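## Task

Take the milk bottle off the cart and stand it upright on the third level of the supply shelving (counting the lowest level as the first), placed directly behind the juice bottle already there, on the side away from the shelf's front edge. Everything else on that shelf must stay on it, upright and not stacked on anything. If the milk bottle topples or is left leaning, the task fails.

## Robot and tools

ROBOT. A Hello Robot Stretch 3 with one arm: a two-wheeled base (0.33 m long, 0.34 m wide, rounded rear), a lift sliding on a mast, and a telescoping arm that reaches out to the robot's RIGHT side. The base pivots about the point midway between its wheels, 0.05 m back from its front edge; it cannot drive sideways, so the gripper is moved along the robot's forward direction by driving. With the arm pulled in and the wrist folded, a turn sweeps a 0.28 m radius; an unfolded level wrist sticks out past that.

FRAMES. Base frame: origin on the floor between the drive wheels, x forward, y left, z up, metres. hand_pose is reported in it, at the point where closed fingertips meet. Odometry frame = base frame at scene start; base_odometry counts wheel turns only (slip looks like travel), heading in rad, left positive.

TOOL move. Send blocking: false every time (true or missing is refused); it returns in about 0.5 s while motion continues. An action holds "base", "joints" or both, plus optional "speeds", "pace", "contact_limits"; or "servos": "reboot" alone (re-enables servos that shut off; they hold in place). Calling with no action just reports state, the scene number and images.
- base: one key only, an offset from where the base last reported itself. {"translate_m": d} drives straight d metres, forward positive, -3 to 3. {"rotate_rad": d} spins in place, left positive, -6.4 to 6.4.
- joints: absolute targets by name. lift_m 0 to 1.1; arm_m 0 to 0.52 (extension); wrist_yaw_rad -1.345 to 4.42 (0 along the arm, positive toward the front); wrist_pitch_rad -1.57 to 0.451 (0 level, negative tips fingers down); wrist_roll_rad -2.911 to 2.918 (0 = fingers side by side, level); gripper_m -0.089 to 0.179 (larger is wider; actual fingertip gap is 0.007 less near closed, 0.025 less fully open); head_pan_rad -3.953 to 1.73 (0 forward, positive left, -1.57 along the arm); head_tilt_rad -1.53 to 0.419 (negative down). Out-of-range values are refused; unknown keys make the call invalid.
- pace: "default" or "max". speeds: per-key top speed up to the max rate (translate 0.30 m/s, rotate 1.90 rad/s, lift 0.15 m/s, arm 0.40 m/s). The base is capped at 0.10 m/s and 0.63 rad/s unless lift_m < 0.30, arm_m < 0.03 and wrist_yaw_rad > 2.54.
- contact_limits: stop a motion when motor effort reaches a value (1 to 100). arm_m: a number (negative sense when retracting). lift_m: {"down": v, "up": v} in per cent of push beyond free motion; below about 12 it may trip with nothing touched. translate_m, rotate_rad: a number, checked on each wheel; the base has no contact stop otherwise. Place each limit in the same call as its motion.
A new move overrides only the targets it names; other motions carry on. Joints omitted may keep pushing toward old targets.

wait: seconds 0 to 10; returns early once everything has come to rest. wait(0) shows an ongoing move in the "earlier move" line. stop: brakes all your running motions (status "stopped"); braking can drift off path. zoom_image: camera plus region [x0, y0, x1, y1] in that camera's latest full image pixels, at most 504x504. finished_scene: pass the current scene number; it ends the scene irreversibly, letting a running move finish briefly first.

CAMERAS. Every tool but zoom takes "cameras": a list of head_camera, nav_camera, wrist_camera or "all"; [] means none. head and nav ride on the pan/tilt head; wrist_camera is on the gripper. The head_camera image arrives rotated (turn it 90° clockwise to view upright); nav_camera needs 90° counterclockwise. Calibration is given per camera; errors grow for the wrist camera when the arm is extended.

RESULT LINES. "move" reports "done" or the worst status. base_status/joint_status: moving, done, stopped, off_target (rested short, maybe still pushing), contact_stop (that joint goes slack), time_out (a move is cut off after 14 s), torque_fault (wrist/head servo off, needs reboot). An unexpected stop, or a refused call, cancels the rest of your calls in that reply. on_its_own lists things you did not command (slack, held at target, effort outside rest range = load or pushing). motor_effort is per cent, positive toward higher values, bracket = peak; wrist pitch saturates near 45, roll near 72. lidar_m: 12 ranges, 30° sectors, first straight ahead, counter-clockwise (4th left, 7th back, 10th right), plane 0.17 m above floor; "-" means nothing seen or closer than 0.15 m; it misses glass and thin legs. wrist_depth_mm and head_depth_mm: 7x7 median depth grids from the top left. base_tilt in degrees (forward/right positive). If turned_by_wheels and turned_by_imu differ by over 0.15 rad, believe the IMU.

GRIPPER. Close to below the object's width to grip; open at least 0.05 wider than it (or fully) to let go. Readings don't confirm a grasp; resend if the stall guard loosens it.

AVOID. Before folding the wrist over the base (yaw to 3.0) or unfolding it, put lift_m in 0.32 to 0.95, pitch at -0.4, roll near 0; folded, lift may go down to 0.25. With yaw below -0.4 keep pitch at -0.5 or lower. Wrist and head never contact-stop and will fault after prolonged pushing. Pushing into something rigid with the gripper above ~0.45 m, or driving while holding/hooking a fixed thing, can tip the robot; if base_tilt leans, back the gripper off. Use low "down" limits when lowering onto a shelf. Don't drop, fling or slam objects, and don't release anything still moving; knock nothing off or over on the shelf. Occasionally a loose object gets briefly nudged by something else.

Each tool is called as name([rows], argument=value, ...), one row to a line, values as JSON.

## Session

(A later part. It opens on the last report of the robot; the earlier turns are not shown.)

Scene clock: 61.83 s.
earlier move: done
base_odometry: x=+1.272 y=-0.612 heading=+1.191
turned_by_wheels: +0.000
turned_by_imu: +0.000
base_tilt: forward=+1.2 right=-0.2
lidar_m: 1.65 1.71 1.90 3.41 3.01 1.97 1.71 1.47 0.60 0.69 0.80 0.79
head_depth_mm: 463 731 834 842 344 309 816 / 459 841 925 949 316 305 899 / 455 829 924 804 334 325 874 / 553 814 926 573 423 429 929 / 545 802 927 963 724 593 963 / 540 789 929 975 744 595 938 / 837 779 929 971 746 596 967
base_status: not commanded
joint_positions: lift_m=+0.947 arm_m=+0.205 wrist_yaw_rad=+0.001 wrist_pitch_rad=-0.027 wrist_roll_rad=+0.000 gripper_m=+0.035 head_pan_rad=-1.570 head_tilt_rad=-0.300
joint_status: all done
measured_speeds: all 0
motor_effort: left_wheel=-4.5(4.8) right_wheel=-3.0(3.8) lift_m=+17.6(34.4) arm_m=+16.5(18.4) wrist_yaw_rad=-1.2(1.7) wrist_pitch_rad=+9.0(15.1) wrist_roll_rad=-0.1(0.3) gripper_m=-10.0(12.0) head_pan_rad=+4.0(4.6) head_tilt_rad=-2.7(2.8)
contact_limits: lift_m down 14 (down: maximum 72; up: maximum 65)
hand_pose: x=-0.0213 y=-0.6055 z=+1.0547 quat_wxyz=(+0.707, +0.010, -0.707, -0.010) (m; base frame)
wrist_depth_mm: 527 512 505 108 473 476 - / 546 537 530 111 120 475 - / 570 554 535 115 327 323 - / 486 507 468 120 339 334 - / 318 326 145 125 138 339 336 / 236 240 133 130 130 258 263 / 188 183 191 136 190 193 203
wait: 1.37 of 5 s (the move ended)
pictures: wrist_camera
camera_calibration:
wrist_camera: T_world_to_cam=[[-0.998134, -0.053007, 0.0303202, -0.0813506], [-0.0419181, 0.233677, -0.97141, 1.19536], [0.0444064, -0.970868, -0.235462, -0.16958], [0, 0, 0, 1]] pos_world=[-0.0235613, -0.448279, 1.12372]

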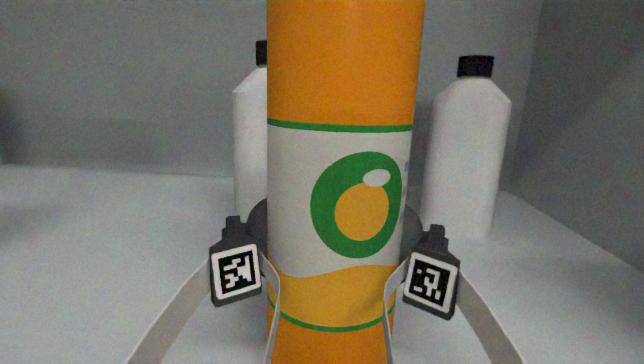

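move(joints={"gripper_m":0.12}, blocking=false)

wait(seconds=3, cameras=[])

move(joints={"arm_m":0.0}, blocking=false)

wait(seconds=4, cameras=["wrist_camera","head_camera"])

Scene clock: 62.60 s.
move: moving
base_odometry: x=+1.272 y=-0.612 heading=+1.191
turned_by_wheels: +0.000
turned_by_imu: +0.000
base_tilt: forward=+1.4 right=-0.2
lidar_m: 1.65 1.71 1.90 3.39 3.02 1.97 1.71 1.47 0.59 0.69 0.80 0.79
head_depth_mm: 464 729 833 844 344 309 815 / 459 840 924 951 316 304 901 / 455 825 926 805 334 325 873 / 555 810 927 573 421 429 931 / 544 801 926 960 719 593 969 / 540 791 928 973 743 596 939 / 836 779 928 974 748 597 966
base_status: not commanded
joint_positions: lift_m=+0.947 arm_m=+0.205 wrist_yaw_rad=+0.001 wrist_pitch_rad=-0.017 wrist_roll_rad=+0.000 gripper_m=+0.072 head_pan_rad=-1.570 head_tilt_rad=-0.300
joint_status: gripper_m moving
measured_speeds: translate_m=+0.000 rotate_rad=+0.000 lift_m=+0.000 arm_m=+0.000 wrist_yaw_rad=+0.000 wrist_pitch_rad=+0.144 wrist_roll_rad=+0.000 head_pan_rad=+0.000 head_tilt_rad=+0.000
motor_effort: left_wheel=-4.4(4.6) right_wheel=-3.7(3.7) lift_m=+17.5(17.7) arm_m=+15.1(16.5) wrist_yaw_rad=-1.2(1.6) wrist_pitch_rad=+5.6(9.3) wrist_roll_rad=-0.3(0.3) gripper_m=+77.9(77.9) head_pan_rad=+4.1(5.0) head_tilt_rad=-2.1(2.8)
contact_limits: lift_m down 14 (down: maximum 72; up: maximum 65)
hand_pose: x=-0.0212 y=-0.6058 z=+1.0572 quat_wxyz=(+0.707, +0.007, -0.707, -0.006) (m; base frame)
wrist_depth_mm: 522 522 508 108 476 474 - / 556 532 521 112 125 485 - / 574 555 547 117 326 321 - / 496 514 476 121 336 335 - / 323 331 151 126 142 339 343 / 239 239 134 131 133 260 266 / 190 94 193 136 192 194 206
camera_calibration:
head_camera: T_world_to_cam=[[0.0145301, 0.244731, -0.969482, 1.27685], [0.999889, -0.00677207, 0.0132763, -0.0214983], [-0.00331629, -0.969567, -0.244802, 0.276744], [0, 0, 0, 1]] pos_world=[0.00386092, -0.0443098, 1.30592]
nav_camera: T_world_to_cam=[[0.04637, -0.253, 0.966354, -1.21531], [-0.998086, -0.0513492, 0.034449, 0.0102962], [0.0409059, -0.966103, -0.254897, 0.292656], [0, 0, 0, 1]] pos_world=[0.0546591, -0.0242091, 1.24866]
wrist_camera: T_world_to_cam=[[-0.998134, -0.0527094, 0.0308416, -0.0818172], [-0.0419226, 0.224163, -0.97365, 1.1945], [0.0444069, -0.973125, -0.225954, -0.18075], [0, 0, 0, 1]] pos_world=[-0.0235613, -0.447968, 1.12471]

Scene clock: 63.47 s.
earlier move: done
base_odometry: x=+1.272 y=-0.612 heading=+1.191
turned_by_wheels: +0.000
turned_by_imu: +0.000
base_tilt: forward=+1.4 right=-0.1
lidar_m: 1.65 1.71 1.90 3.41 3.05 1.97 1.72 1.47 0.59 0.69 0.80 0.79
head_depth_mm: 464 730 834 843 344 309 814 / 459 839 925 951 316 304 899 / 455 826 924 804 334 325 873 / 554 813 924 572 414 426 932 / 545 802 927 958 695 593 966 / 539 790 925 972 744 595 941 / 834 778 928 978 749 599 970
base_status: not commanded
joint_positions: lift_m=+0.947 arm_m=+0.205 wrist_yaw_rad=+0.001 wrist_pitch_rad=-0.005 wrist_roll_rad=+0.000 gripper_m=+0.120 head_pan_rad=-1.570 head_tilt_rad=-0.300
joint_status: all done
measured_speeds: all 0
motor_effort: left_wheel=-4.3(4.6) right_wheel=-3.1(3.7) lift_m=+17.5(17.7) arm_m=+14.7(16.5) wrist_yaw_rad=-1.0(1.9) wrist_pitch_rad=+5.3(9.3) wrist_roll_rad=-0.1(0.4) gripper_m=-1.0(79.6) head_pan_rad=+3.4(5.0) head_tilt_rad=-1.7(3.1)
contact_limits: lift_m down 14 (down: maximum 72; up: maximum 65)
hand_pose: x=-0.0212 y=-0.6061 z=+1.0603 quat_wxyz=(+0.707, +0.002, -0.707, -0.002) (m; base frame)
wrist_depth_mm: 535 524 512 109 478 478 - / 554 539 531 113 126 485 - / 571 560 541 117 328 322 - / 542 566 555 120 339 335 - / 342 345 153 125 142 335 - / 262 124 232 130 240 125 278 / - 191 194 135 200 201 215
wait: 0.87 of 3 s (the move ended)
pictures: none
No camera images: "cameras" was empty.

Scene clock: 63.97 s.
move: moving
base_odometry: x=+1.272 y=-0.612 heading=+1.191
turned_by_wheels: +0.000
turned_by_imu: +0.000
base_tilt: forward=+1.4 right=-0.2
lidar_m: 1.65 1.71 1.90 3.39 3.02 1.98 1.71 1.47 0.60 0.69 0.80 0.79
head_depth_mm: 464 730 833 842 329 309 761 / 458 841 925 950 316 293 287 / 455 826 926 803 333 308 827 / 553 815 927 572 544 407 928 / 544 800 929 956 697 591 961 / 539 788 928 976 745 594 935 / 838 778 934 970 746 597 968
base_status: not commanded
joint_positions: lift_m=+0.947 arm_m=+0.187 wrist_yaw_rad=+0.001 wrist_pitch_rad=-0.005 wrist_roll_rad=+0.000 gripper_m=+0.120 head_pan_rad=-1.570 head_tilt_rad=-0.300
joint_status: arm_m moving
measured_speeds: translate_m=+0.000 rotate_rad=+0.000 lift_m=+0.000 arm_m=-0.068 wrist_yaw_rad=+0.000 wrist_pitch_rad=+0.000 wrist_roll_rad=+0.000 head_pan_rad=+0.000 head_tilt_rad=+0.000
motor_effort: left_wheel=-4.1(4.6) right_wheel=-3.3(3.8) lift_m=+17.5(17.7) arm_m=-25.7(26.4) wrist_yaw_rad=-1.4(1.6) wrist_pitch_rad=+4.6(5.5) wrist_roll_rad=+0.1(0.3) gripper_m=-0.1(1.0) head_pan_rad=+3.3(4.2) head_tilt_rad=-2.0(2.6)
contact_limits: lift_m down 14 (down: maximum 72; up: maximum 65)
hand_pose: x=-0.0212 y=-0.5884 z=+1.0604 quat_wxyz=(+0.707, +0.002, -0.707, -0.002) (m; base frame)
wrist_depth_mm: 548 536 524 125 492 496 - / 565 550 546 128 346 502 - / 582 569 560 132 341 338 - / 542 562 516 137 352 493 - / 342 345 312 142 325 348 - / 263 124 244 147 241 126 280 / - 190 201 152 200 201 216
camera_calibration:
head_camera: T_world_to_cam=[[0.0145301, 0.244731, -0.969482, 1.27685], [0.999889, -0.00677207, 0.0132763, -0.0214983], [-0.00331629, -0.969567, -0.244802, 0.276744], [0, 0, 0, 1]] pos_world=[0.00386092, -0.0443098, 1.30592]
nav_camera: T_world_to_cam=[[0.04637, -0.253, 0.966354, -1.21531], [-0.998086, -0.0513492, 0.034449, 0.0102962], [0.0409059, -0.966103, -0.254897, 0.292656], [0, 0, 0, 1]] pos_world=[0.0546591, -0.0242091, 1.24866]
wrist_camera: T_world_to_cam=[[-0.998129, -0.0524116, 0.0314742, -0.0814782], [-0.0419166, 0.211923, -0.976387, 1.1894], [0.0445039, -0.97588, -0.213724, -0.177708], [0, 0, 0, 1]] pos_world=[-0.0235614, -0.429754, 1.1259]

Scene clock: 66.20 s.
earlier move: done
base_odometry: x=+1.272 y=-0.612 heading=+1.191
turned_by_wheels: +0.000
turned_by_imu: -0.001
base_tilt: forward=+1.4 right=-0.2
lidar_m: 1.65 1.71 1.90 3.40 3.02 1.97 1.72 1.47 0.60 0.69 0.80 0.79
head_depth_mm: 463 731 836 845 684 583 866 / 458 839 924 951 732 556 912 / 455 823 924 803 688 586 - / 555 811 927 573 576 581 - / 545 801 927 962 724 552 964 / 541 789 933 975 746 595 933 / 836 777 930 973 748 597 970
base_status: not commanded
joint_positions: lift_m=+0.947 arm_m=+0.000 wrist_yaw_rad=+0.001 wrist_pitch_rad=-0.004 wrist_roll_rad=+0.000 gripper_m=+0.120 head_pan_rad=-1.570 head_tilt_rad=-0.300
joint_status: all done
measured_speeds: all 0
motor_effort: left_wheel=-4.4(4.7) right_wheel=-3.2(3.8) lift_m=+17.6(17.8) arm_m=-24.4(26.7) wrist_yaw_rad=-0.8(1.8) wrist_pitch_rad=+4.3(5.5) wrist_roll_rad=-0.6(0.6) gripper_m=+0.4(1.4) head_pan_rad=+3.0(4.3) head_tilt_rad=-2.3(2.7)
contact_limits: lift_m down 14 (down: maximum 72; up: maximum 65)
hand_pose: x=-0.0212 y=-0.4011 z=+1.0605 quat_wxyz=(+0.707, +0.002, -0.707, -0.002) (m; base frame)
wrist_depth_mm: - 724 694 684 673 654 - / 357 740 724 315 681 683 284 / 357 770 743 325 531 653 292 / 372 572 593 335 538 527 301 / 344 347 338 342 380 315 310 / - 124 825 318 309 126 299 / - 801 844 833 817 - -
wait: 2.23 of 4 s (the move ended)
pictures: head_camera (sideways), wrist_camera
camera_calibration:
head_camera: T_world_to_cam=[[0.0145301, 0.244731, -0.969482, 1.27685], [0.999889, -0.00677207, 0.0132763, -0.0214983], [-0.00331629, -0.969567, -0.244802, 0.276744], [0, 0, 0, 1]] pos_world=[0.00386092, -0.0443098, 1.30592]
wrist_camera: T_world_to_cam=[[-0.998129, -0.0523961, 0.0315012, -0.0716913], [-0.0419171, 0.211425, -0.976495, 1.14981], [0.0445044, -0.975989, -0.213226, 0.00450899], [0, 0, 0, 1]] pos_world=[-0.0235614, -0.242454, 1.126]

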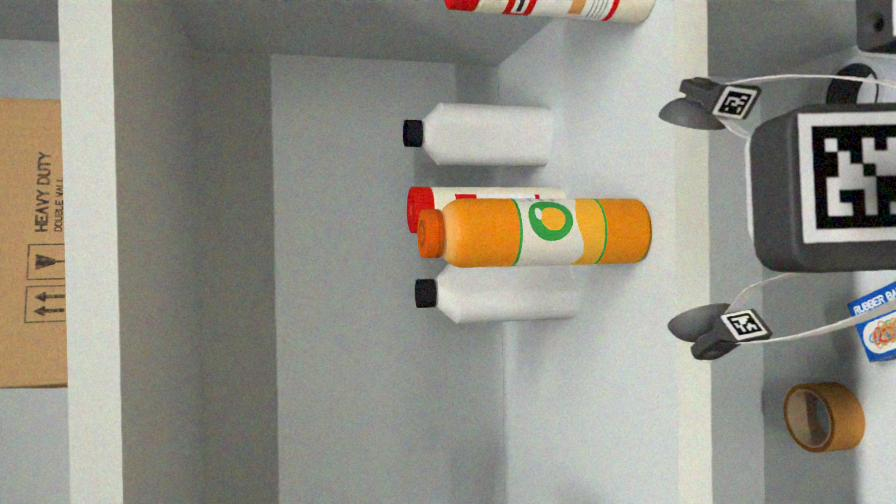

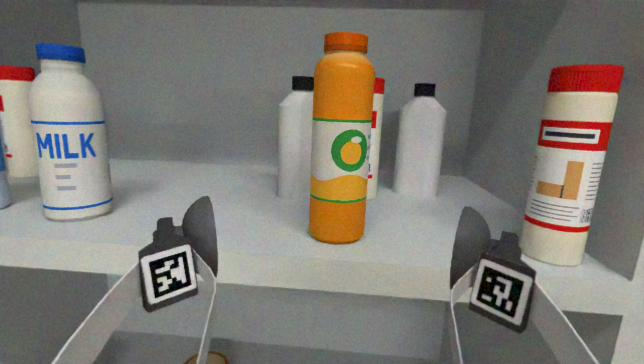

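move(base={"rotate_rad":-0.752}, joints={"wrist_pitch_rad":-0.4,"gripper_m":0.04,"lift_m":0.9}, pace="max", blocking=false)

wait(seconds=1, cameras=[])

move(joints={"wrist_yaw_rad":2.9,"head_pan_rad":-2.4}, pace="max", blocking=false)

wait(seconds=3, cameras=["nav_camera"])

Scene clock: 68.17 s.
move: moving
base_odometry: x=+1.272 y=-0.612 heading=+1.072
turned_by_wheels: -0.119
turned_by_imu: -0.121
base_tilt: forward=+1.1 right=-0.1
lidar_m: 1.65 1.67 1.90 3.41 3.44 1.98 1.71 1.69 0.60 0.69 0.75 0.79
head_depth_mm: 549 598 626 576 582 603 678 / 712 735 852 872 689 805 884 / 586 824 935 961 734 1087 990 / 567 812 928 947 652 589 962 / 551 799 920 706 577 592 967 / 538 789 916 953 714 594 969 / 441 779 902 946 749 570 942
base_status: rotate_rad moving
joint_positions: lift_m=+0.913 arm_m=+0.000 wrist_yaw_rad=+0.001 wrist_pitch_rad=-0.397 wrist_roll_rad=+0.000 gripper_m=+0.083 head_pan_rad=-1.570 head_tilt_rad=-0.300
joint_status: lift_m moving; wrist_pitch_rad moving; gripper_m moving
measured_speeds: translate_m=+0.000 rotate_rad=-0.462 lift_m=-0.091 arm_m=+0.000 wrist_yaw_rad=+0.000 wrist_pitch_rad=-0.264 wrist_roll_rad=+0.000 head_pan_rad=+0.000 head_tilt_rad=+0.000
motor_effort: left_wheel=+12.2(12.2) right_wheel=-10.6(11.2) lift_m=+15.8(19.5) arm_m=-22.8(24.5) wrist_yaw_rad=-1.5(1.6) wrist_pitch_rad=+2.5(4.9) wrist_roll_rad=-0.2(0.3) gripper_m=-77.6(79.9) head_pan_rad=+3.0(3.9) head_tilt_rad=-2.0(2.4)
hand_pose: x=-0.0213 y=-0.3719 z=+0.9299 quat_wxyz=(+0.693, +0.140, -0.693, -0.140) (m; base frame)
wrist_depth_mm: 337 347 315 301 377 290 262 / 284 284 283 283 283 283 282 / 795 814 794 802 795 - - / - 849 848 843 857 - - / 678 740 646 756 157 373 - / 616 129 599 631 133 417 - / 562 543 537 553 557 494 -
camera_calibration:
head_camera: T_world_to_cam=[[0.0145301, 0.244731, -0.969482, 1.27685], [0.999889, -0.00677207, 0.0132763, -0.0214983], [-0.00331629, -0.969567, -0.244802, 0.276744], [0, 0, 0, 1]] pos_world=[0.00386092, -0.0443098, 1.30592]
nav_camera: T_world_to_cam=[[0.04637, -0.253, 0.966354, -1.21531], [-0.998086, -0.0513492, 0.034449, 0.0102962], [0.0409059, -0.966103, -0.254897, 0.292656], [0, 0, 0, 1]] pos_world=[0.0546591, -0.0242091, 1.24866]
wrist_camera: T_world_to_cam=[[-0.998138, -0.0602561, 0.00942633, -0.048516], [-0.0421211, 0.569289, -0.821058, 1.00467], [0.0441075, -0.819927, -0.570767, 0.395696], [0, 0, 0, 1]] pos_world=[-0.0235608, -0.250432, 1.0512]

Scene clock: 69.17 s.
earlier move: moving
base_odometry: x=+1.272 y=-0.612 heading=+0.498
turned_by_wheels: -0.574
turned_by_imu: -0.583
base_tilt: forward=+1.4 right=+0.1
lidar_m: 0.79 1.65 1.66 1.90 3.42 3.42 1.97 1.71 1.72 0.60 0.65 0.73
head_depth_mm: 1561 1643 1743 1865 1978 2011 1621 / 1396 1475 1553 1636 1735 1844 1618 / 1282 1337 1398 1468 1542 1635 1621 / 1175 1217 1274 1331 1391 1462 1511 / 1081 1120 1167 1219 1270 1327 1384 / 497 515 541 567 598 622 698 / 497 561 622 612 570 586 889
base_status: rotate_rad moving
joint_positions: lift_m=+0.900 arm_m=+0.000 wrist_yaw_rad=+0.001 wrist_pitch_rad=-0.414 wrist_roll_rad=+0.000 gripper_m=+0.040 head_pan_rad=-1.570 head_tilt_rad=-0.300
joint_status: all done
measured_speeds: translate_m=+0.000 rotate_rad=-0.349 lift_m=+0.000 arm_m=+0.000 wrist_yaw_rad=+0.000 wrist_pitch_rad=+0.000 wrist_roll_rad=+0.000 head_pan_rad=+0.000 head_tilt_rad=+0.000
motor_effort: left_wheel=+7.1(12.2) right_wheel=-6.4(11.2) lift_m=+17.8(21.5) arm_m=-23.0(24.5) wrist_yaw_rad=-0.9(1.8) wrist_pitch_rad=+2.9(4.9) wrist_roll_rad=+0.0(0.3) gripper_m=-0.9(80.7) head_pan_rad=+3.8(4.2) head_tilt_rad=-1.6(2.4)
hand_pose: x=-0.0213 y=-0.3699 z=+0.9136 quat_wxyz=(+0.692, +0.146, -0.692, -0.145) (m; base frame)
wrist_depth_mm: 263 291 317 - - - - / 628 690 - - - - - / 676 746 - - - - - / 720 797 - - - - - / 691 669 652 - - - - / 570 594 132 - 129 - - / 521 507 654 - - - -
wait: 1.00 s; no rest
pictures: none
No camera images: "cameras" was empty.

Scene clock: 69.67 s.
move: moving
base_odometry: x=+1.272 y=-0.612 heading=+0.440
turned_by_wheels: -0.058
turned_by_imu: -0.059
base_tilt: forward=+1.9 right=+0.0
lidar_m: 0.79 1.65 1.65 1.90 2.78 3.40 1.97 1.72 1.72 0.60 0.60 0.72
head_depth_mm: 1868 1956 2044 2153 2268 2103 1609 / 1885 1959 2046 2151 2265 2097 1614 / 1866 1948 2052 2145 2237 1951 1624 / 1877 1956 2058 2156 1991 1895 1618 / 1877 1946 2058 2133 2194 1928 1625 / 1861 1941 2029 2145 2254 2121 1629 / 1871 1949 2027 2125 2255 2131 1632
base_status: rotate_rad moving
joint_positions: lift_m=+0.900 arm_m=+0.000 wrist_yaw_rad=+0.852 wrist_pitch_rad=-0.414 wrist_roll_rad=+0.000 gripper_m=+0.040 head_pan_rad=-2.411 head_tilt_rad=-0.300
joint_status: wrist_yaw_rad moving; head_pan_rad moving
measured_speeds: translate_m=+0.000 rotate_rad=+0.000 lift_m=+0.000 arm_m=+0.000 wrist_yaw_rad=+2.478 wrist_pitch_rad=+0.000 wrist_roll_rad=+0.000 head_pan_rad=-0.552 head_tilt_rad=+0.000
motor_effort: left_wheel=+6.3(7.3) right_wheel=-7.2(7.8) lift_m=+18.3(18.4) arm_m=-23.5(23.5) wrist_yaw_rad=-0.1(6.8) wrist_pitch_rad=+3.0(3.7) wrist_roll_rad=-0.1(0.3) gripper_m=-1.1(1.9) head_pan_rad=-5.7(6.6) head_tilt_rad=-2.1(2.4)
hand_pose: x=+0.1478 y=-0.2932 z=+0.9136 quat_wxyz=(+0.691, +0.418, -0.570, +0.153) (m; base frame)
wrist_depth_mm: 327 323 318 313 304 298 - / - 816 809 799 776 - - / - - - 842 824 - - / 756 836 840 845 846 - - / 674 698 686 661 151 - - / 608 612 132 582 129 - - / - 973 - 929 877 - -
camera_calibration:
head_camera: T_world_to_cam=[[0.192098, 0.152332, -0.969481, 1.27578], [0.661511, -0.749818, 0.0132583, -0.0194267], [-0.724915, -0.643869, -0.244808, 0.281099], [0, 0, 0, 1]] pos_world=[-0.0284523, -0.0279187, 1.30592]
nav_camera: T_world_to_cam=[[-0.157675, -0.203226, 0.966353, -1.21404], [-0.703653, 0.709708, 0.0344409, 0.00848217], [-0.692828, -0.674547, -0.254904, 0.297212], [0, 0, 0, 1]] pos_world=[0.0204608, -0.0522608, 1.24866]
wrist_camera: T_world_to_cam=[[-0.612674, -0.79029, 0.00848163, -0.145016], [-0.465936, 0.352508, -0.811568, 0.943969], [0.638384, -0.501178, -0.584197, 0.461461], [0, 0, 0, 1]] pos_world=[0.056392, -0.216087, 1.03691]

Scene clock: 70.93 s.
earlier move: done
base_odometry: x=+1.272 y=-0.612 heading=+0.440
turned_by_wheels: +0.000
turned_by_imu: +0.000
base_tilt: forward=+1.2 right=-0.2
lidar_m: 0.79 1.65 1.65 1.90 2.76 3.40 1.97 1.72 1.71 0.60 0.59 0.72
head_depth_mm: 1896 1966 2073 2162 2274 2101 1605 / 1899 1969 2062 2177 2276 2086 1607 / 1884 1962 2041 2151 2267 2009 1631 / 1882 1957 2045 2139 1998 1893 1635 / 1871 1951 2023 2149 2133 1892 1639 / 1868 1943 2031 2122 2224 2144 1630 / 1841 1925 2011 2110 2232 2147 1639
base_status: done
joint_positions: lift_m=+0.900 arm_m=+0.000 wrist_yaw_rad=+2.898 wrist_pitch_rad=-0.414 wrist_roll_rad=+0.000 gripper_m=+0.040 head_pan_rad=-2.409 head_tilt_rad=-0.300
joint_status: all done
measured_speeds: translate_m=+0.000 rotate_rad=+0.000 lift_m=+0.000 arm_m=+0.000 wrist_yaw_rad=+0.000 wrist_pitch_rad=+0.000 wrist_roll_rad=+0.000 head_pan_rad=+0.024 head_tilt_rad=+0.000
motor_effort: left_wheel=+6.7(7.3) right_wheel=-7.3(8.1) lift_m=+19.9(20.1) arm_m=-23.4(24.3) wrist_yaw_rad=+0.6(6.8) wrist_pitch_rad=+2.9(3.7) wrist_roll_rad=-0.3(0.3) gripper_m=+0.1(2.1) head_pan_rad=+3.9(6.6) head_tilt_rad=-1.6(2.6)
hand_pose: x=+0.0330 y=+0.0733 z=+0.9136 quat_wxyz=(+0.229, +0.704, +0.060, +0.669) (m; base frame)
wrist_depth_mm: 134 144 - - - - - / 148 154 - - - - - / - 166 - - - - - / - 182 - - - - - / - 203 211 - - - - / - - 132 - 129 - - / - - 314 - - - -
wait: 1.27 of 3 s (the move ended)
pictures: nav_camera (sideways)
camera_calibration:
nav_camera: T_world_to_cam=[[-0.157268, -0.203535, 0.966354, -1.21406], [-0.705054, 0.708317, 0.0344435, 0.00849923], [-0.691495, -0.675915, -0.254899, 0.297169], [0, 0, 0, 1]] pos_world=[0.0205511, -0.0522619, 1.24866]

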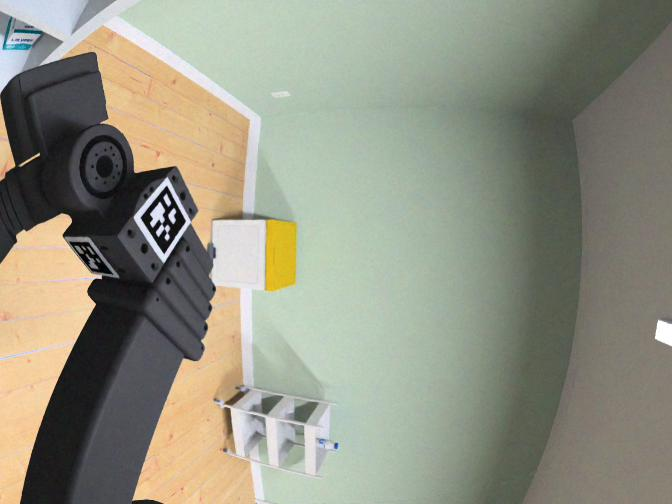

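move(base={"translate_m":-1.67}, joints={"lift_m":0.27,"head_pan_rad":-1.57}, pace="max", blocking=false)

wait(seconds=10, cameras=[])

wait(seconds=10, cameras=[])

move(base={"rotate_rad":-0.819}, joints={"lift_m":0.85}, pace="max", blocking=false)

wait(seconds=6, cameras=["head_camera"])

Scene clock: 71.93 s.
move: moving
base_odometry: x=+1.255 y=-0.620 heading=+0.440
turned_by_wheels: +0.000
turned_by_imu: +0.000
base_tilt: forward=+1.0 right=-0.4
lidar_m: 0.81 1.66 1.66 1.89 2.80 3.41 1.95 1.70 1.70 0.61 0.60 0.73
head_depth_mm: 1798 1902 2027 2145 2262 2106 1628 / 1590 1667 1741 1853 1976 1991 1611 / 1405 1472 1547 1624 1700 1791 1615 / 1276 1323 1383 1444 1505 1581 1571 / 1161 1207 1250 1300 1363 1416 1473 / 1072 1102 1144 1190 1226 1281 1330 / 981 510 530 554 583 605 696
base_status: translate_m moving
joint_positions: lift_m=+0.862 arm_m=+0.000 wrist_yaw_rad=+2.898 wrist_pitch_rad=-0.415 wrist_roll_rad=+0.000 gripper_m=+0.040 head_pan_rad=-1.553 head_tilt_rad=-0.300
joint_status: lift_m moving; head_pan_rad moving
measured_speeds: translate_m=-0.073 rotate_rad=+0.000 lift_m=-0.145 arm_m=+0.000 wrist_yaw_rad=+0.000 wrist_pitch_rad=+0.000 wrist_roll_rad=+0.000 head_pan_rad=+0.528 head_tilt_rad=+0.000
motor_effort: left_wheel=-6.3(6.8) right_wheel=-8.8(11.6) lift_m=+14.3(23.0) arm_m=-23.5(24.1) wrist_yaw_rad=+1.1(1.4) wrist_pitch_rad=+3.5(3.5) wrist_roll_rad=-0.2(0.3) gripper_m=-0.6(2.1) head_pan_rad=+5.3(6.3) head_tilt_rad=-1.9(2.1)
hand_pose: x=+0.0329 y=+0.0732 z=+0.8756 quat_wxyz=(+0.229, +0.704, +0.061, +0.669) (m; base frame)
wrist_depth_mm: 134 144 - - - - - / 148 154 - - - - - / - 166 - - - - - / - 181 - - - - - / - 202 212 - - - - / - - 132 - 129 - - / - 960 312 - - - -
camera_calibration:
head_camera: T_world_to_cam=[[0.0104658, 0.244943, -0.969481, 1.27687], [0.999864, 0.0097577, 0.0132591, -0.0215054], [0.0127076, -0.969488, -0.244807, 0.276683], [0, 0, 0, 1]] pos_world=[0.00462303, -0.0443091, 1.30592]
nav_camera: T_world_to_cam=[[0.0505422, -0.2522, 0.966354, -1.21533], [-0.9971, -0.0678618, 0.0344396, 0.0102624], [0.0568928, -0.965293, -0.254899, 0.292588], [0, 0, 0, 1]] pos_world=[0.0550118, -0.0233764, 1.24866]
wrist_camera: T_world_to_cam=[[0.983148, -0.182621, 0.0083523, -0.0223437], [-0.100176, -0.576393, -0.811009, 0.785886], [0.152922, 0.796505, -0.584973, 0.617738], [0, 0, 0, 1]] pos_world=[0.00622851, -0.043133, 0.998908]

Scene clock: 81.07 s.
earlier move: done
base_odometry: x=-0.239 y=-1.324 heading=+0.440
turned_by_wheels: +0.000
turned_by_imu: -0.006
base_tilt: forward=+1.2 right=-0.2
lidar_m: 2.26 2.86 2.55 2.58 2.24 1.73 0.56 0.48 0.48 1.06 1.08 1.92
head_depth_mm: 859 891 927 961 999 1041 1088 / 934 972 1008 1049 1097 1147 1208 / 1018 1054 1106 1159 1214 1279 1353 / 1117 1170 1225 1292 1362 1417 1478 / 1238 1305 1372 1462 1548 1396 1358 / 1392 1471 1570 1675 1801 1396 1232 / 1575 1695 1822 1957 2123 1407 1393
base_status: done
joint_positions: lift_m=+0.270 arm_m=+0.000 wrist_yaw_rad=+2.899 wrist_pitch_rad=-0.416 wrist_roll_rad=+0.000 gripper_m=+0.040 head_pan_rad=-1.570 head_tilt_rad=-0.300
joint_status: all done
measured_speeds: all 0
motor_effort: left_wheel=-2.3(10.5) right_wheel=-1.8(12.7) lift_m=+21.6(23.0) arm_m=-23.6(25.7) wrist_yaw_rad=+1.0(2.0) wrist_pitch_rad=+3.3(3.9) wrist_roll_rad=+0.1(0.6) gripper_m=-1.0(2.1) head_pan_rad=-3.5(6.3) head_tilt_rad=-1.3(2.5)
hand_pose: x=+0.0328 y=+0.0731 z=+0.2832 quat_wxyz=(+0.229, +0.704, +0.061, +0.669) (m; base frame)
wrist_depth_mm: 134 144 - - - - - / 151 154 - - - - - / 833 166 851 887 866 888 900 / 666 182 668 684 694 697 702 / 555 204 213 530 532 566 581 / 478 284 132 293 129 491 497 / 254 250 255 264 422 427 429
wait: 9.13 of 10 s (the move ended)
pictures: none
No camera images: "cameras" was empty.

Scene clock: 91.07 s.
base_odometry: x=-0.239 y=-1.324 heading=+0.440
turned_by_wheels: +0.000
turned_by_imu: -0.003
base_tilt: forward=+1.3 right=-0.2
lidar_m: 2.26 2.86 2.56 2.58 2.24 1.72 0.56 0.48 0.48 1.06 1.08 1.91
head_depth_mm: 863 894 927 960 1002 1041 1093 / 935 967 1008 1046 1098 1143 1206 / 1014 1060 1110 1155 1213 1272 1350 / 1118 1166 1219 1294 1357 1423 1482 / 1235 1303 1377 1462 1550 1394 1356 / 1386 1473 1562 1679 1800 1402 1234 / 1593 1696 1820 1960 2138 1408 1400
base_status: done
joint_positions: lift_m=+0.270 arm_m=+0.000 wrist_yaw_rad=+2.899 wrist_pitch_rad=-0.416 wrist_roll_rad=+0.000 gripper_m=+0.040 head_pan_rad=-1.570 head_tilt_rad=-0.300
joint_status: all done
measured_speeds: all 0
motor_effort: left_wheel=-2.0(10.5) right_wheel=-2.8(12.7) lift_m=+31.3(23.0) arm_m=-18.3(25.7) wrist_yaw_rad=+0.6(2.0) wrist_pitch_rad=+2.8(3.9) wrist_roll_rad=+0.1(0.6) gripper_m=-0.6(2.1) head_pan_rad=-2.6(6.3) head_tilt_rad=-1.0(2.5)
hand_pose: x=+0.0328 y=+0.0731 z=+0.2832 quat_wxyz=(+0.229, +0.704, +0.061, +0.669) (m; base frame)
wrist_depth_mm: 135 144 - - - - - / 151 154 - - - - - / 819 166 854 859 868 889 891 / 670 181 676 687 688 703 701 / 556 204 212 529 535 570 581 / 479 283 132 295 129 496 498 / 254 250 256 264 424 426 428
wait: 10.00 s; at rest by 0.27 s
pictures: none
No camera images: "cameras" was empty.

Scene clock: 91.57 s.
move: moving
base_odometry: x=-0.239 y=-1.324 heading=+0.209
turned_by_wheels: -0.231
turned_by_imu: -0.233
base_tilt: forward=+0.9 right=-0.1
lidar_m: 1.92 2.93 2.56 2.78 2.30 2.25 1.23 0.50 0.48 0.96 1.08 2.19
head_depth_mm: 784 813 846 881 924 963 1008 / 832 863 899 939 989 1030 1083 / 880 916 958 1007 1053 1112 1170 / 935 984 1032 1083 1142 1200 1274 / 1006 1048 1108 1170 1231 1314 1397 / 1077 1132 1193 1268 1354 1403 1415 / 1168 1234 1307 1400 1495 1400 1248
base_status: rotate_rad moving
joint_positions: lift_m=+0.308 arm_m=+0.000 wrist_yaw_rad=+2.899 wrist_pitch_rad=-0.416 wrist_roll_rad=+0.000 gripper_m=+0.040 head_pan_rad=-1.570 head_tilt_rad=-0.300
joint_status: lift_m moving
measured_speeds: translate_m=+0.000 rotate_rad=-0.728 lift_m=+0.145 arm_m=+0.000 wrist_yaw_rad=+0.000 wrist_pitch_rad=+0.000 wrist_roll_rad=+0.000 head_pan_rad=+0.000 head_tilt_rad=+0.000
motor_effort: left_wheel=+7.9(13.6) right_wheel=-6.4(12.8) lift_m=+42.8(42.8) arm_m=-17.8(19.4) wrist_yaw_rad=+0.4(1.1) wrist_pitch_rad=+3.2(3.9) wrist_roll_rad=+0.1(0.3) gripper_m=-0.6(1.1) head_pan_rad=-2.1(3.1) head_tilt_rad=-0.9(1.7)
hand_pose: x=+0.0328 y=+0.0731 z=+0.3209 quat_wxyz=(+0.229, +0.704, +0.061, +0.669) (m; base frame)
wrist_depth_mm: 134 144 - - - - - / 150 154 - - - - - / 902 166 900 940 932 942 943 / 720 182 736 740 742 752 761 / 602 205 208 570 584 624 619 / 519 501 132 490 129 527 534 / 436 280 279 300 458 460 463
camera_calibration:
head_camera: T_world_to_cam=[[0.014579, 0.244728, -0.969482, 1.27685], [0.999888, -0.00697821, 0.0132747, -0.0215058], [-0.00351656, -0.969567, -0.244802, 0.276745], [0, 0, 0, 1]] pos_world=[0.00386139, -0.0443098, 1.30592]
nav_camera: T_world_to_cam=[[0.0463198, -0.253011, 0.966354, -1.21531], [-0.998097, -0.0511435, 0.0344509, 0.0103], [0.0407062, -0.966111, -0.254899, 0.29267], [0, 0, 0, 1]] pos_world=[0.0546596, -0.0242083, 1.24866]
wrist_camera: T_world_to_cam=[[0.983248, -0.182085, 0.00833118, -0.0176816], [-0.100095, -0.577575, -0.810178, 0.335844], [0.152333, 0.795772, -0.586125, 0.29391], [0, 0, 0, 1]] pos_world=[0.00622932, -0.04313, 0.444509]

Scene clock: 95.73 s.
earlier move: done
base_odometry: x=-0.239 y=-1.324 heading=-0.379
turned_by_wheels: -0.588
turned_by_imu: -0.597
base_tilt: forward=+1.4 right=-0.2
lidar_m: 2.19 1.92 2.47 2.55 2.95 2.34 2.25 1.31 0.51 0.48 0.49 1.08
head_depth_mm: 784 818 857 901 938 977 772 / 782 814 852 891 937 974 799 / 780 810 848 891 936 968 621 / 774 811 848 886 930 969 802 / 772 810 846 886 933 963 805 / 771 803 841 884 926 969 1014 / 768 801 838 877 926 971 1026
base_status: done
joint_positions: lift_m=+0.850 arm_m=+0.000 wrist_yaw_rad=+2.899 wrist_pitch_rad=-0.416 wrist_roll_rad=+0.000 gripper_m=+0.040 head_pan_rad=-1.570 head_tilt_rad=-0.300
joint_status: all done
measured_speeds: all 0
motor_effort: left_wheel=+5.5(13.6) right_wheel=-3.7(12.8) lift_m=+34.8(42.8) arm_m=-20.0(20.7) wrist_yaw_rad=+0.6(1.1) wrist_pitch_rad=+2.9(4.0) wrist_roll_rad=+0.0(0.4) gripper_m=-0.6(1.8) head_pan_rad=-2.5(3.5) head_tilt_rad=-1.5(1.8)
hand_pose: x=+0.0328 y=+0.0731 z=+0.8631 quat_wxyz=(+0.229, +0.704, +0.061, +0.669) (m; base frame)
wrist_depth_mm: 135 144 - - - - - / 148 154 - - - - - / - 166 - - - - - / - 182 - - - - - / - 202 212 - - - - / - - 132 - 129 - - / - 972 313 - - - -
wait: 4.17 of 6 s (the move ended)
pictures: head_camera (sideways)
camera_calibration:
head_camera: T_world_to_cam=[[0.014579, 0.244728, -0.969482, 1.27685], [0.999888, -0.00697821, 0.0132747, -0.0215058], [-0.00351656, -0.969567, -0.244802, 0.276745], [0, 0, 0, 1]] pos_world=[0.00386139, -0.0443098, 1.30592]

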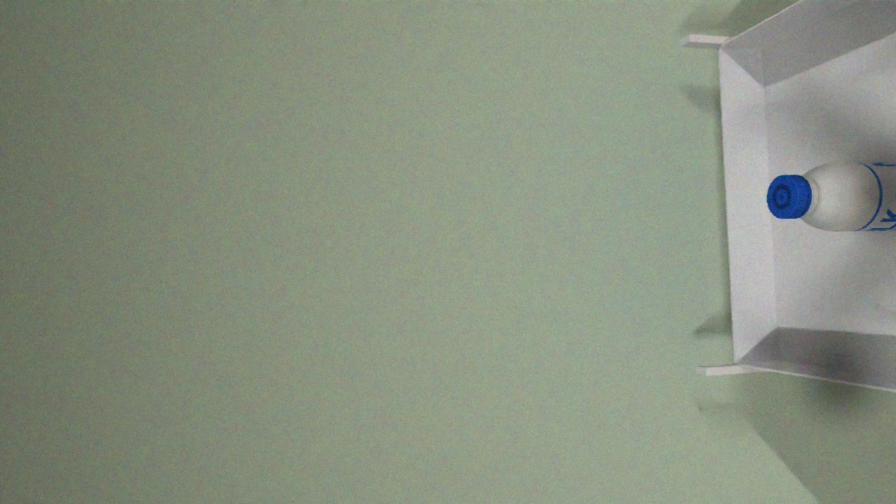

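move(base={"translate_m":-0.018}, joints={"wrist_yaw_rad":0,"gripper_m":0.13,"head_tilt_rad":-0.65}, pace="max", blocking=false)

wait(seconds=4, cameras=[])

move(joints={"wrist_pitch_rad":0.02,"lift_m":0.66}, pace="max", blocking=false)

wait(seconds=4, cameras=["wrist_camera","head_camera"])

Scene clock: 97.17 s.
move: moving
base_odometry: x=-0.253 y=-1.318 heading=-0.379
turned_by_wheels: +0.000
turned_by_imu: +0.000
base_tilt: forward=+0.9 right=-0.2
lidar_m: 2.20 1.93 2.49 2.55 2.95 2.32 2.23 1.31 0.51 0.48 0.49 1.09
head_depth_mm: 756 837 933 1046 834 906 - / 753 831 929 995 863 934 - / 750 830 927 991 812 713 - / 748 824 924 1006 817 771 - / 745 823 913 1003 871 938 937 / 746 822 917 1019 1139 1298 1210 / 742 814 911 1032 1184 1363 1242
base_status: translate_m moving
joint_positions: lift_m=+0.850 arm_m=+0.000 wrist_yaw_rad=+2.048 wrist_pitch_rad=-0.416 wrist_roll_rad=+0.000 gripper_m=+0.077 head_pan_rad=-1.570 head_tilt_rad=-0.657
joint_status: wrist_yaw_rad moving; gripper_m moving; head_tilt_rad moving
measured_speeds: translate_m=-0.031 rotate_rad=+0.000 lift_m=+0.000 arm_m=+0.000 wrist_yaw_rad=-2.478 wrist_pitch_rad=+0.000 wrist_roll_rad=+0.000 head_pan_rad=+0.000 head_tilt_rad=+0.000
motor_effort: left_wheel=-1.4(6.7) right_wheel=-5.8(10.0) lift_m=+34.5(34.8) arm_m=-20.5(22.1) wrist_yaw_rad=-2.2(7.5) wrist_pitch_rad=+3.8(4.2) wrist_roll_rad=+0.1(0.3) gripper_m=+76.4(79.1) head_pan_rad=-0.3(2.9) head_tilt_rad=-5.1(6.4)
hand_pose: x=+0.1782 y=-0.0419 z=+0.8631 quat_wxyz=(+0.485, +0.667, -0.235, +0.515) (m; base frame)
wrist_depth_mm: - - - - - - - / - - - - - - - / - - - - - - - / - - - - - - - / - - 154 - 151 - - / - - 137 - 130 - - / - 945 - - - - -
camera_calibration:
head_camera: T_world_to_cam=[[0.0142887, 0.567838, -0.823016, 1.08584], [0.999891, -0.0110902, 0.00970788, -0.0168577], [-0.00361487, -0.823065, -0.567935, 0.697222], [0, 0, 0, 1]] pos_world=[0.00386105, -0.0429072, 1.2898]
nav_camera: T_world_to_cam=[[0.0466085, -0.574532, 0.817154, -1.0207], [-0.998088, -0.0600397, 0.0147153, 0.0359191], [0.0406072, -0.816277, -0.576232, 0.710801], [0, 0, 0, 1]] pos_world=[0.0545599, -0.00405701, 1.24313]
wrist_camera: T_world_to_cam=[[0.511367, -0.859322, 0.00832263, -0.130428], [-0.500238, -0.305529, -0.810194, 0.805893], [0.69876, 0.410143, -0.586103, 0.567467], [0, 0, 0, 1]] pos_world=[0.0733117, -0.0985986, 0.986609]

Scene clock: 98.43 s.
earlier move: done
base_odometry: x=-0.255 y=-1.317 heading=-0.379
turned_by_wheels: +0.000
turned_by_imu: +0.000
base_tilt: forward=+1.4 right=-0.2
lidar_m: 2.21 1.93 2.48 2.55 2.95 2.32 2.23 1.31 0.51 0.48 0.49 1.10
head_depth_mm: 755 836 935 1060 857 800 - / 754 834 933 998 864 937 - / 750 829 928 994 838 313 313 / 747 829 921 1005 752 416 347 / 746 822 919 1001 869 771 1047 / 744 822 916 1018 1119 773 1215 / 742 818 912 1031 1186 1372 1245
base_status: done
joint_positions: lift_m=+0.850 arm_m=+0.000 wrist_yaw_rad=+0.002 wrist_pitch_rad=-0.416 wrist_roll_rad=+0.000 gripper_m=+0.130 head_pan_rad=-1.570 head_tilt_rad=-0.657
joint_status: all done
measured_speeds: all 0
motor_effort: left_wheel=-1.0(6.7) right_wheel=-6.9(10.0) lift_m=+34.4(34.8) arm_m=-21.0(22.6) wrist_yaw_rad=-2.1(7.5) wrist_pitch_rad=+3.2(4.2) wrist_roll_rad=+0.0(0.3) gripper_m=+0.2(79.7) head_pan_rad=-1.4(3.1) head_tilt_rad=+0.4(6.4)
hand_pose: x=-0.0211 y=-0.3696 z=+0.8631 quat_wxyz=(+0.692, +0.147, -0.691, -0.146) (m; base frame)
wrist_depth_mm: 631 623 612 608 594 590 581 / 696 676 660 657 655 637 637 / 772 750 704 346 606 682 688 / 858 829 525 382 550 534 760 / 966 153 437 413 455 406 386 / - 123 362 359 356 126 893 / 962 984 595 - - 524 -
wait: 1.27 of 4 s (the move ended)
pictures: none
No camera images: "cameras" was empty.

Scene clock: 98.93 s.
move: moving
base_odometry: x=-0.255 y=-1.317 heading=-0.379
turned_by_wheels: +0.000
turned_by_imu: +0.000
base_tilt: forward=+1.4 right=-0.3
lidar_m: 2.21 1.93 2.49 2.56 2.95 2.32 2.23 1.31 0.51 0.48 0.50 1.10
head_depth_mm: 756 838 935 1056 857 901 903 / 754 831 927 999 835 931 908 / 752 829 931 997 838 307 320 / 750 828 924 1010 750 689 341 / 746 825 920 1002 868 773 1042 / 743 820 919 1027 1117 773 1215 / 739 817 915 1034 1188 1364 1243
base_status: not commanded
joint_positions: lift_m=+0.812 arm_m=+0.000 wrist_yaw_rad=+0.002 wrist_pitch_rad=-0.021 wrist_roll_rad=+0.000 gripper_m=+0.130 head_pan_rad=-1.570 head_tilt_rad=-0.657
joint_status: lift_m moving; wrist_pitch_rad moving
measured_speeds: translate_m=+0.000 rotate_rad=+0.000 lift_m=-0.145 arm_m=+0.000 wrist_yaw_rad=+0.000 wrist_pitch_rad=+0.264 wrist_roll_rad=+0.000 head_pan_rad=+0.000 head_tilt_rad=+0.000
motor_effort: left_wheel=-1.2(1.5) right_wheel=-6.0(6.8) lift_m=+15.8(31.5) arm_m=-21.7(22.5) wrist_yaw_rad=-1.6(2.3) wrist_pitch_rad=+4.0(5.2) wrist_roll_rad=-0.1(0.4) gripper_m=-0.2(1.0) head_pan_rad=-2.2(2.2) head_tilt_rad=+2.4(2.4)
hand_pose: x=-0.0210 y=-0.4006 z=+0.9214 quat_wxyz=(+0.707, +0.008, -0.707, -0.007) (m; base frame)
wrist_depth_mm: 622 625 616 613 604 598 588 / 656 652 638 633 622 618 602 / 675 661 650 659 648 635 629 / 700 700 684 681 671 665 657 / 731 155 708 695 683 667 672 / 754 123 544 344 607 128 698 / - 764 476 355 489 454 723
camera_calibration:
head_camera: T_world_to_cam=[[0.0142887, 0.567838, -0.823016, 1.08584], [0.999891, -0.0110902, 0.00970788, -0.0168577], [-0.00361487, -0.823065, -0.567935, 0.697222], [0, 0, 0, 1]] pos_world=[0.00386105, -0.0429072, 1.2898]
nav_camera: T_world_to_cam=[[0.0466085, -0.574532, 0.817154, -1.0207], [-0.998088, -0.0600397, 0.0147153, 0.0359191], [0.0406072, -0.816277, -0.576232, 0.710801], [0, 0, 0, 1]] pos_world=[0.0545599, -0.00405701, 1.24313]
wrist_camera: T_world_to_cam=[[-0.998085, -0.053745, 0.0306191, -0.066779], [-0.0421111, 0.227826, -0.972791, 1.01698], [0.0453069, -0.972218, -0.229653, -0.00801396], [0, 0, 0, 1]] pos_world=[-0.0234619, -0.243074, 0.989513]

Scene clock: 100.50 s.
earlier move: done
base_odometry: x=-0.255 y=-1.317 heading=-0.379
turned_by_wheels: +0.000
turned_by_imu: +0.000
base_tilt: forward=+1.3 right=-0.1
lidar_m: 2.21 1.93 2.48 2.55 2.95 2.32 2.22 1.31 0.51 0.48 0.49 1.10
head_depth_mm: 756 835 931 1055 855 770 1160 / 751 831 927 994 869 769 988 / 751 828 925 1007 843 772 856 / 749 826 921 1004 757 941 895 / 747 822 917 995 874 708 919 / 743 820 912 1017 1111 777 1200 / 741 815 908 1026 1180 1367 1252
base_status: not commanded
joint_positions: lift_m=+0.660 arm_m=+0.000 wrist_yaw_rad=+0.002 wrist_pitch_rad=-0.004 wrist_roll_rad=+0.000 gripper_m=+0.130 head_pan_rad=-1.570 head_tilt_rad=-0.651
joint_status: all done
measured_speeds: all 0
motor_effort: left_wheel=-0.8(1.6) right_wheel=-6.6(6.9) lift_m=+17.2(31.5) arm_m=-22.3(23.2) wrist_yaw_rad=-1.5(2.3) wrist_pitch_rad=+4.5(6.7) wrist_roll_rad=+0.3(0.4) gripper_m=-0.1(1.1) head_pan_rad=-2.1(2.6) head_tilt_rad=+3.6(4.8)
hand_pose: x=-0.0210 y=-0.4011 z=+0.7736 quat_wxyz=(+0.707, +0.002, -0.707, -0.001) (m; base frame)
wrist_depth_mm: 634 627 616 620 606 599 592 / 650 639 636 635 620 616 609 / 680 672 663 644 643 636 621 / 700 685 583 322 585 648 648 / 725 157 442 322 492 400 659 / 744 123 265 264 263 128 261 / - 275 273 271 271 271 265
wait: 1.57 of 4 s (the move ended)
pictures: head_camera (sideways), wrist_camera
camera_calibration:
head_camera: T_world_to_cam=[[0.0143281, 0.563102, -0.826263, 1.08997], [0.999891, -0.0110567, 0.00980383, -0.0169819], [-0.00361516, -0.826313, -0.563199, 0.691076], [0, 0, 0, 1]] pos_world=[0.00386112, -0.0429096, 1.28999]
wrist_camera: T_world_to_cam=[[-0.998085, -0.0532101, 0.0315462, -0.0627801], [-0.0421154, 0.211001, -0.976578, 0.869499], [0.0453076, -0.976037, -0.212838, -0.0569135], [0, 0, 0, 1]] pos_world=[-0.0234619, -0.242355, 0.839001]

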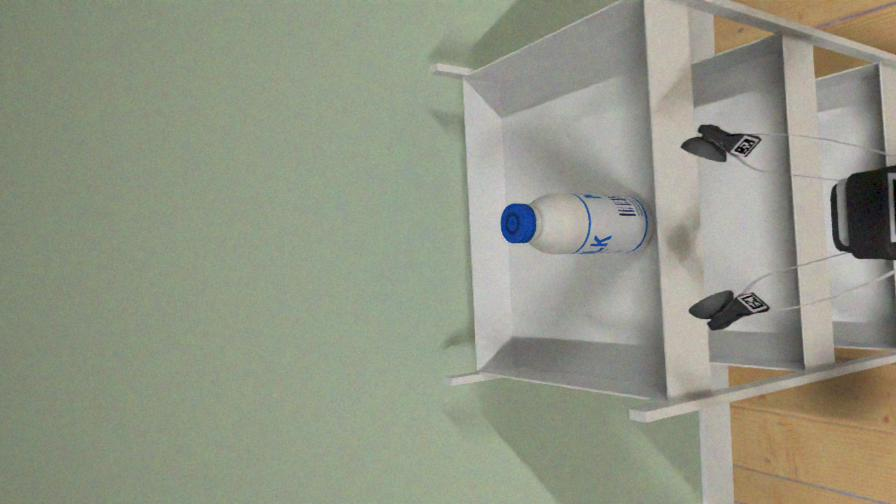

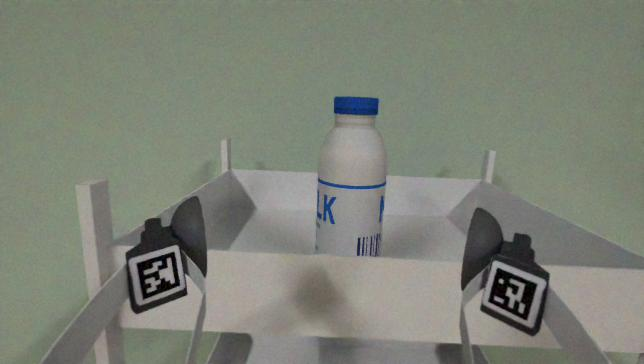

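move(base={"translate_m":-0.013}, joints={"lift_m":0.65,"arm_m":0.1}, blocking=false)

wait(seconds=4, cameras=["wrist_camera","head_camera"])

Scene clock: 101.50 s.
move: moving
base_odometry: x=-0.266 y=-1.313 heading=-0.379
turned_by_wheels: +0.000
turned_by_imu: +0.000
base_tilt: forward=+1.5 right=-0.2
lidar_m: 2.21 1.95 2.50 2.55 2.96 2.31 2.21 1.31 0.51 0.48 0.50 1.11
head_depth_mm: 755 838 931 1058 878 764 1185 / 753 833 927 996 872 937 987 / 749 830 922 1008 848 771 835 / 748 826 920 1009 730 939 851 / 747 822 918 993 872 709 921 / 744 819 913 1011 936 755 1189 / 741 815 907 1030 1175 1371 1252
base_status: translate_m moving
joint_positions: lift_m=+0.650 arm_m=+0.018 wrist_yaw_rad=+0.001 wrist_pitch_rad=-0.004 wrist_roll_rad=+0.000 gripper_m=+0.130 head_pan_rad=-1.570 head_tilt_rad=-0.650
joint_status: lift_m moving; arm_m moving
measured_speeds: translate_m=-0.020 rotate_rad=+0.000 lift_m=+0.000 arm_m=+0.068 wrist_yaw_rad=+0.000 wrist_pitch_rad=+0.000 wrist_roll_rad=+0.000 head_pan_rad=+0.000 head_tilt_rad=+0.000
motor_effort: left_wheel=-4.0(6.7) right_wheel=-6.8(9.5) lift_m=+14.0(19.1) arm_m=+26.1(26.1) wrist_yaw_rad=-2.1(2.1) wrist_pitch_rad=+4.6(5.4) wrist_roll_rad=-0.1(0.3) gripper_m=-0.4(1.3) head_pan_rad=-0.7(2.7) head_tilt_rad=+4.0(4.1)
hand_pose: x=-0.0211 y=-0.4188 z=+0.7637 quat_wxyz=(+0.707, +0.002, -0.707, -0.001) (m; base frame)
wrist_depth_mm: 621 611 604 602 586 584 579 / 640 629 627 615 607 602 588 / 667 653 637 296 629 617 609 / 666 674 567 296 569 633 635 / 248 157 420 302 470 386 364 / 737 123 249 248 249 128 244 / - 747 258 256 255 255 252
camera_calibration:
head_camera: T_world_to_cam=[[0.014331, 0.562161, -0.826903, 1.09084], [0.999891, -0.0110473, 0.00981866, -0.0170016], [-0.00361534, -0.826954, -0.562258, 0.689889], [0, 0, 0, 1]] pos_world=[0.00386113, -0.0429101, 1.29008]
nav_camera: T_world_to_cam=[[0.046607, -0.568893, 0.82109, -1.02586], [-0.998088, -0.0599345, 0.0151281, 0.0353818], [0.0406053, -0.820224, -0.570599, 0.703512], [0, 0, 0, 1]] pos_world=[0.05456, -0.00444518, 1.24321]
wrist_camera: T_world_to_cam=[[-0.998094, -0.053003, 0.0316011, -0.0634012], [-0.042111, 0.210702, -0.976643, 0.863541], [0.0451066, -0.976112, -0.212532, -0.0765733], [0, 0, 0, 1]] pos_world=[-0.0234618, -0.260054, 0.829101]

Scene clock: 102.97 s.
earlier move: done
base_odometry: x=-0.267 y=-1.312 heading=-0.379
turned_by_wheels: +0.000
turned_by_imu: +0.000
base_tilt: forward=+1.4 right=-0.2
lidar_m: 2.22 1.95 2.49 2.55 2.96 2.31 2.22 1.31 0.51 0.48 0.50 1.11
head_depth_mm: 753 835 932 1055 879 759 849 / 752 831 927 996 869 937 405 / 750 828 920 1008 868 710 405 / 745 822 921 1006 728 703 516 / 746 821 914 994 878 777 923 / 742 822 911 1012 922 755 1195 / 741 817 908 1024 1178 1380 1250
base_status: done
joint_positions: lift_m=+0.650 arm_m=+0.100 wrist_yaw_rad=+0.001 wrist_pitch_rad=-0.004 wrist_roll_rad=+0.000 gripper_m=+0.130 head_pan_rad=-1.570 head_tilt_rad=-0.650
joint_status: all done
measured_speeds: all 0
motor_effort: left_wheel=-1.4(6.7) right_wheel=-6.0(9.5) lift_m=+16.4(19.1) arm_m=+24.9(26.5) wrist_yaw_rad=-1.8(2.2) wrist_pitch_rad=+5.0(5.6) wrist_roll_rad=+0.0(0.4) gripper_m=+0.1(1.3) head_pan_rad=-1.9(2.7) head_tilt_rad=+3.5(4.1)
hand_pose: x=-0.0211 y=-0.5011 z=+0.7637 quat_wxyz=(+0.707, +0.002, -0.707, -0.001) (m; base frame)
wrist_depth_mm: 544 532 531 523 514 507 502 / 558 548 543 530 530 528 518 / 572 572 556 209 547 540 533 / 587 587 488 206 546 553 555 / 614 155 414 212 465 374 355 / 225 123 306 220 318 128 301 / - 163 163 163 162 160 160
wait: 1.47 of 4 s (the move ended)
pictures: head_camera (sideways), wrist_camera
camera_calibration:
head_camera: T_world_to_cam=[[0.0143312, 0.562093, -0.82695, 1.0909], [0.999891, -0.0110464, 0.00981982, -0.0170031], [-0.0036152, -0.827, -0.56219, 0.689799], [0, 0, 0, 1]] pos_world=[0.00386113, -0.0429101, 1.29008]
wrist_camera: T_world_to_cam=[[-0.998098, -0.0529814, 0.0315037, -0.0676754], [-0.0420114, 0.210707, -0.976646, 0.880888], [0.0451061, -0.976113, -0.212532, -0.156908], [0, 0, 0, 1]] pos_world=[-0.0234618, -0.342354, 0.8291]

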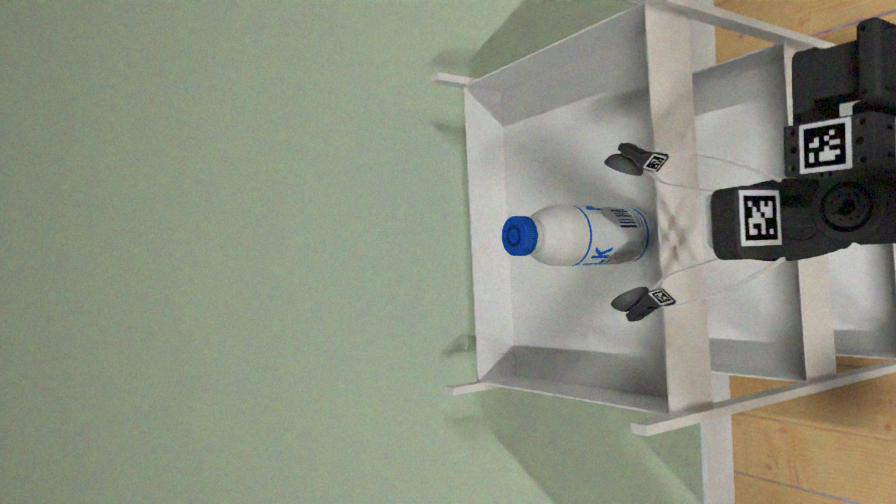

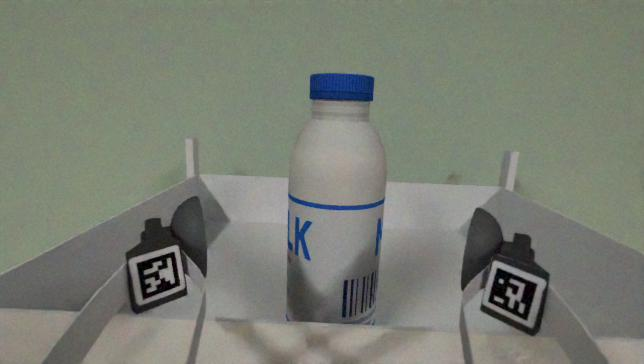

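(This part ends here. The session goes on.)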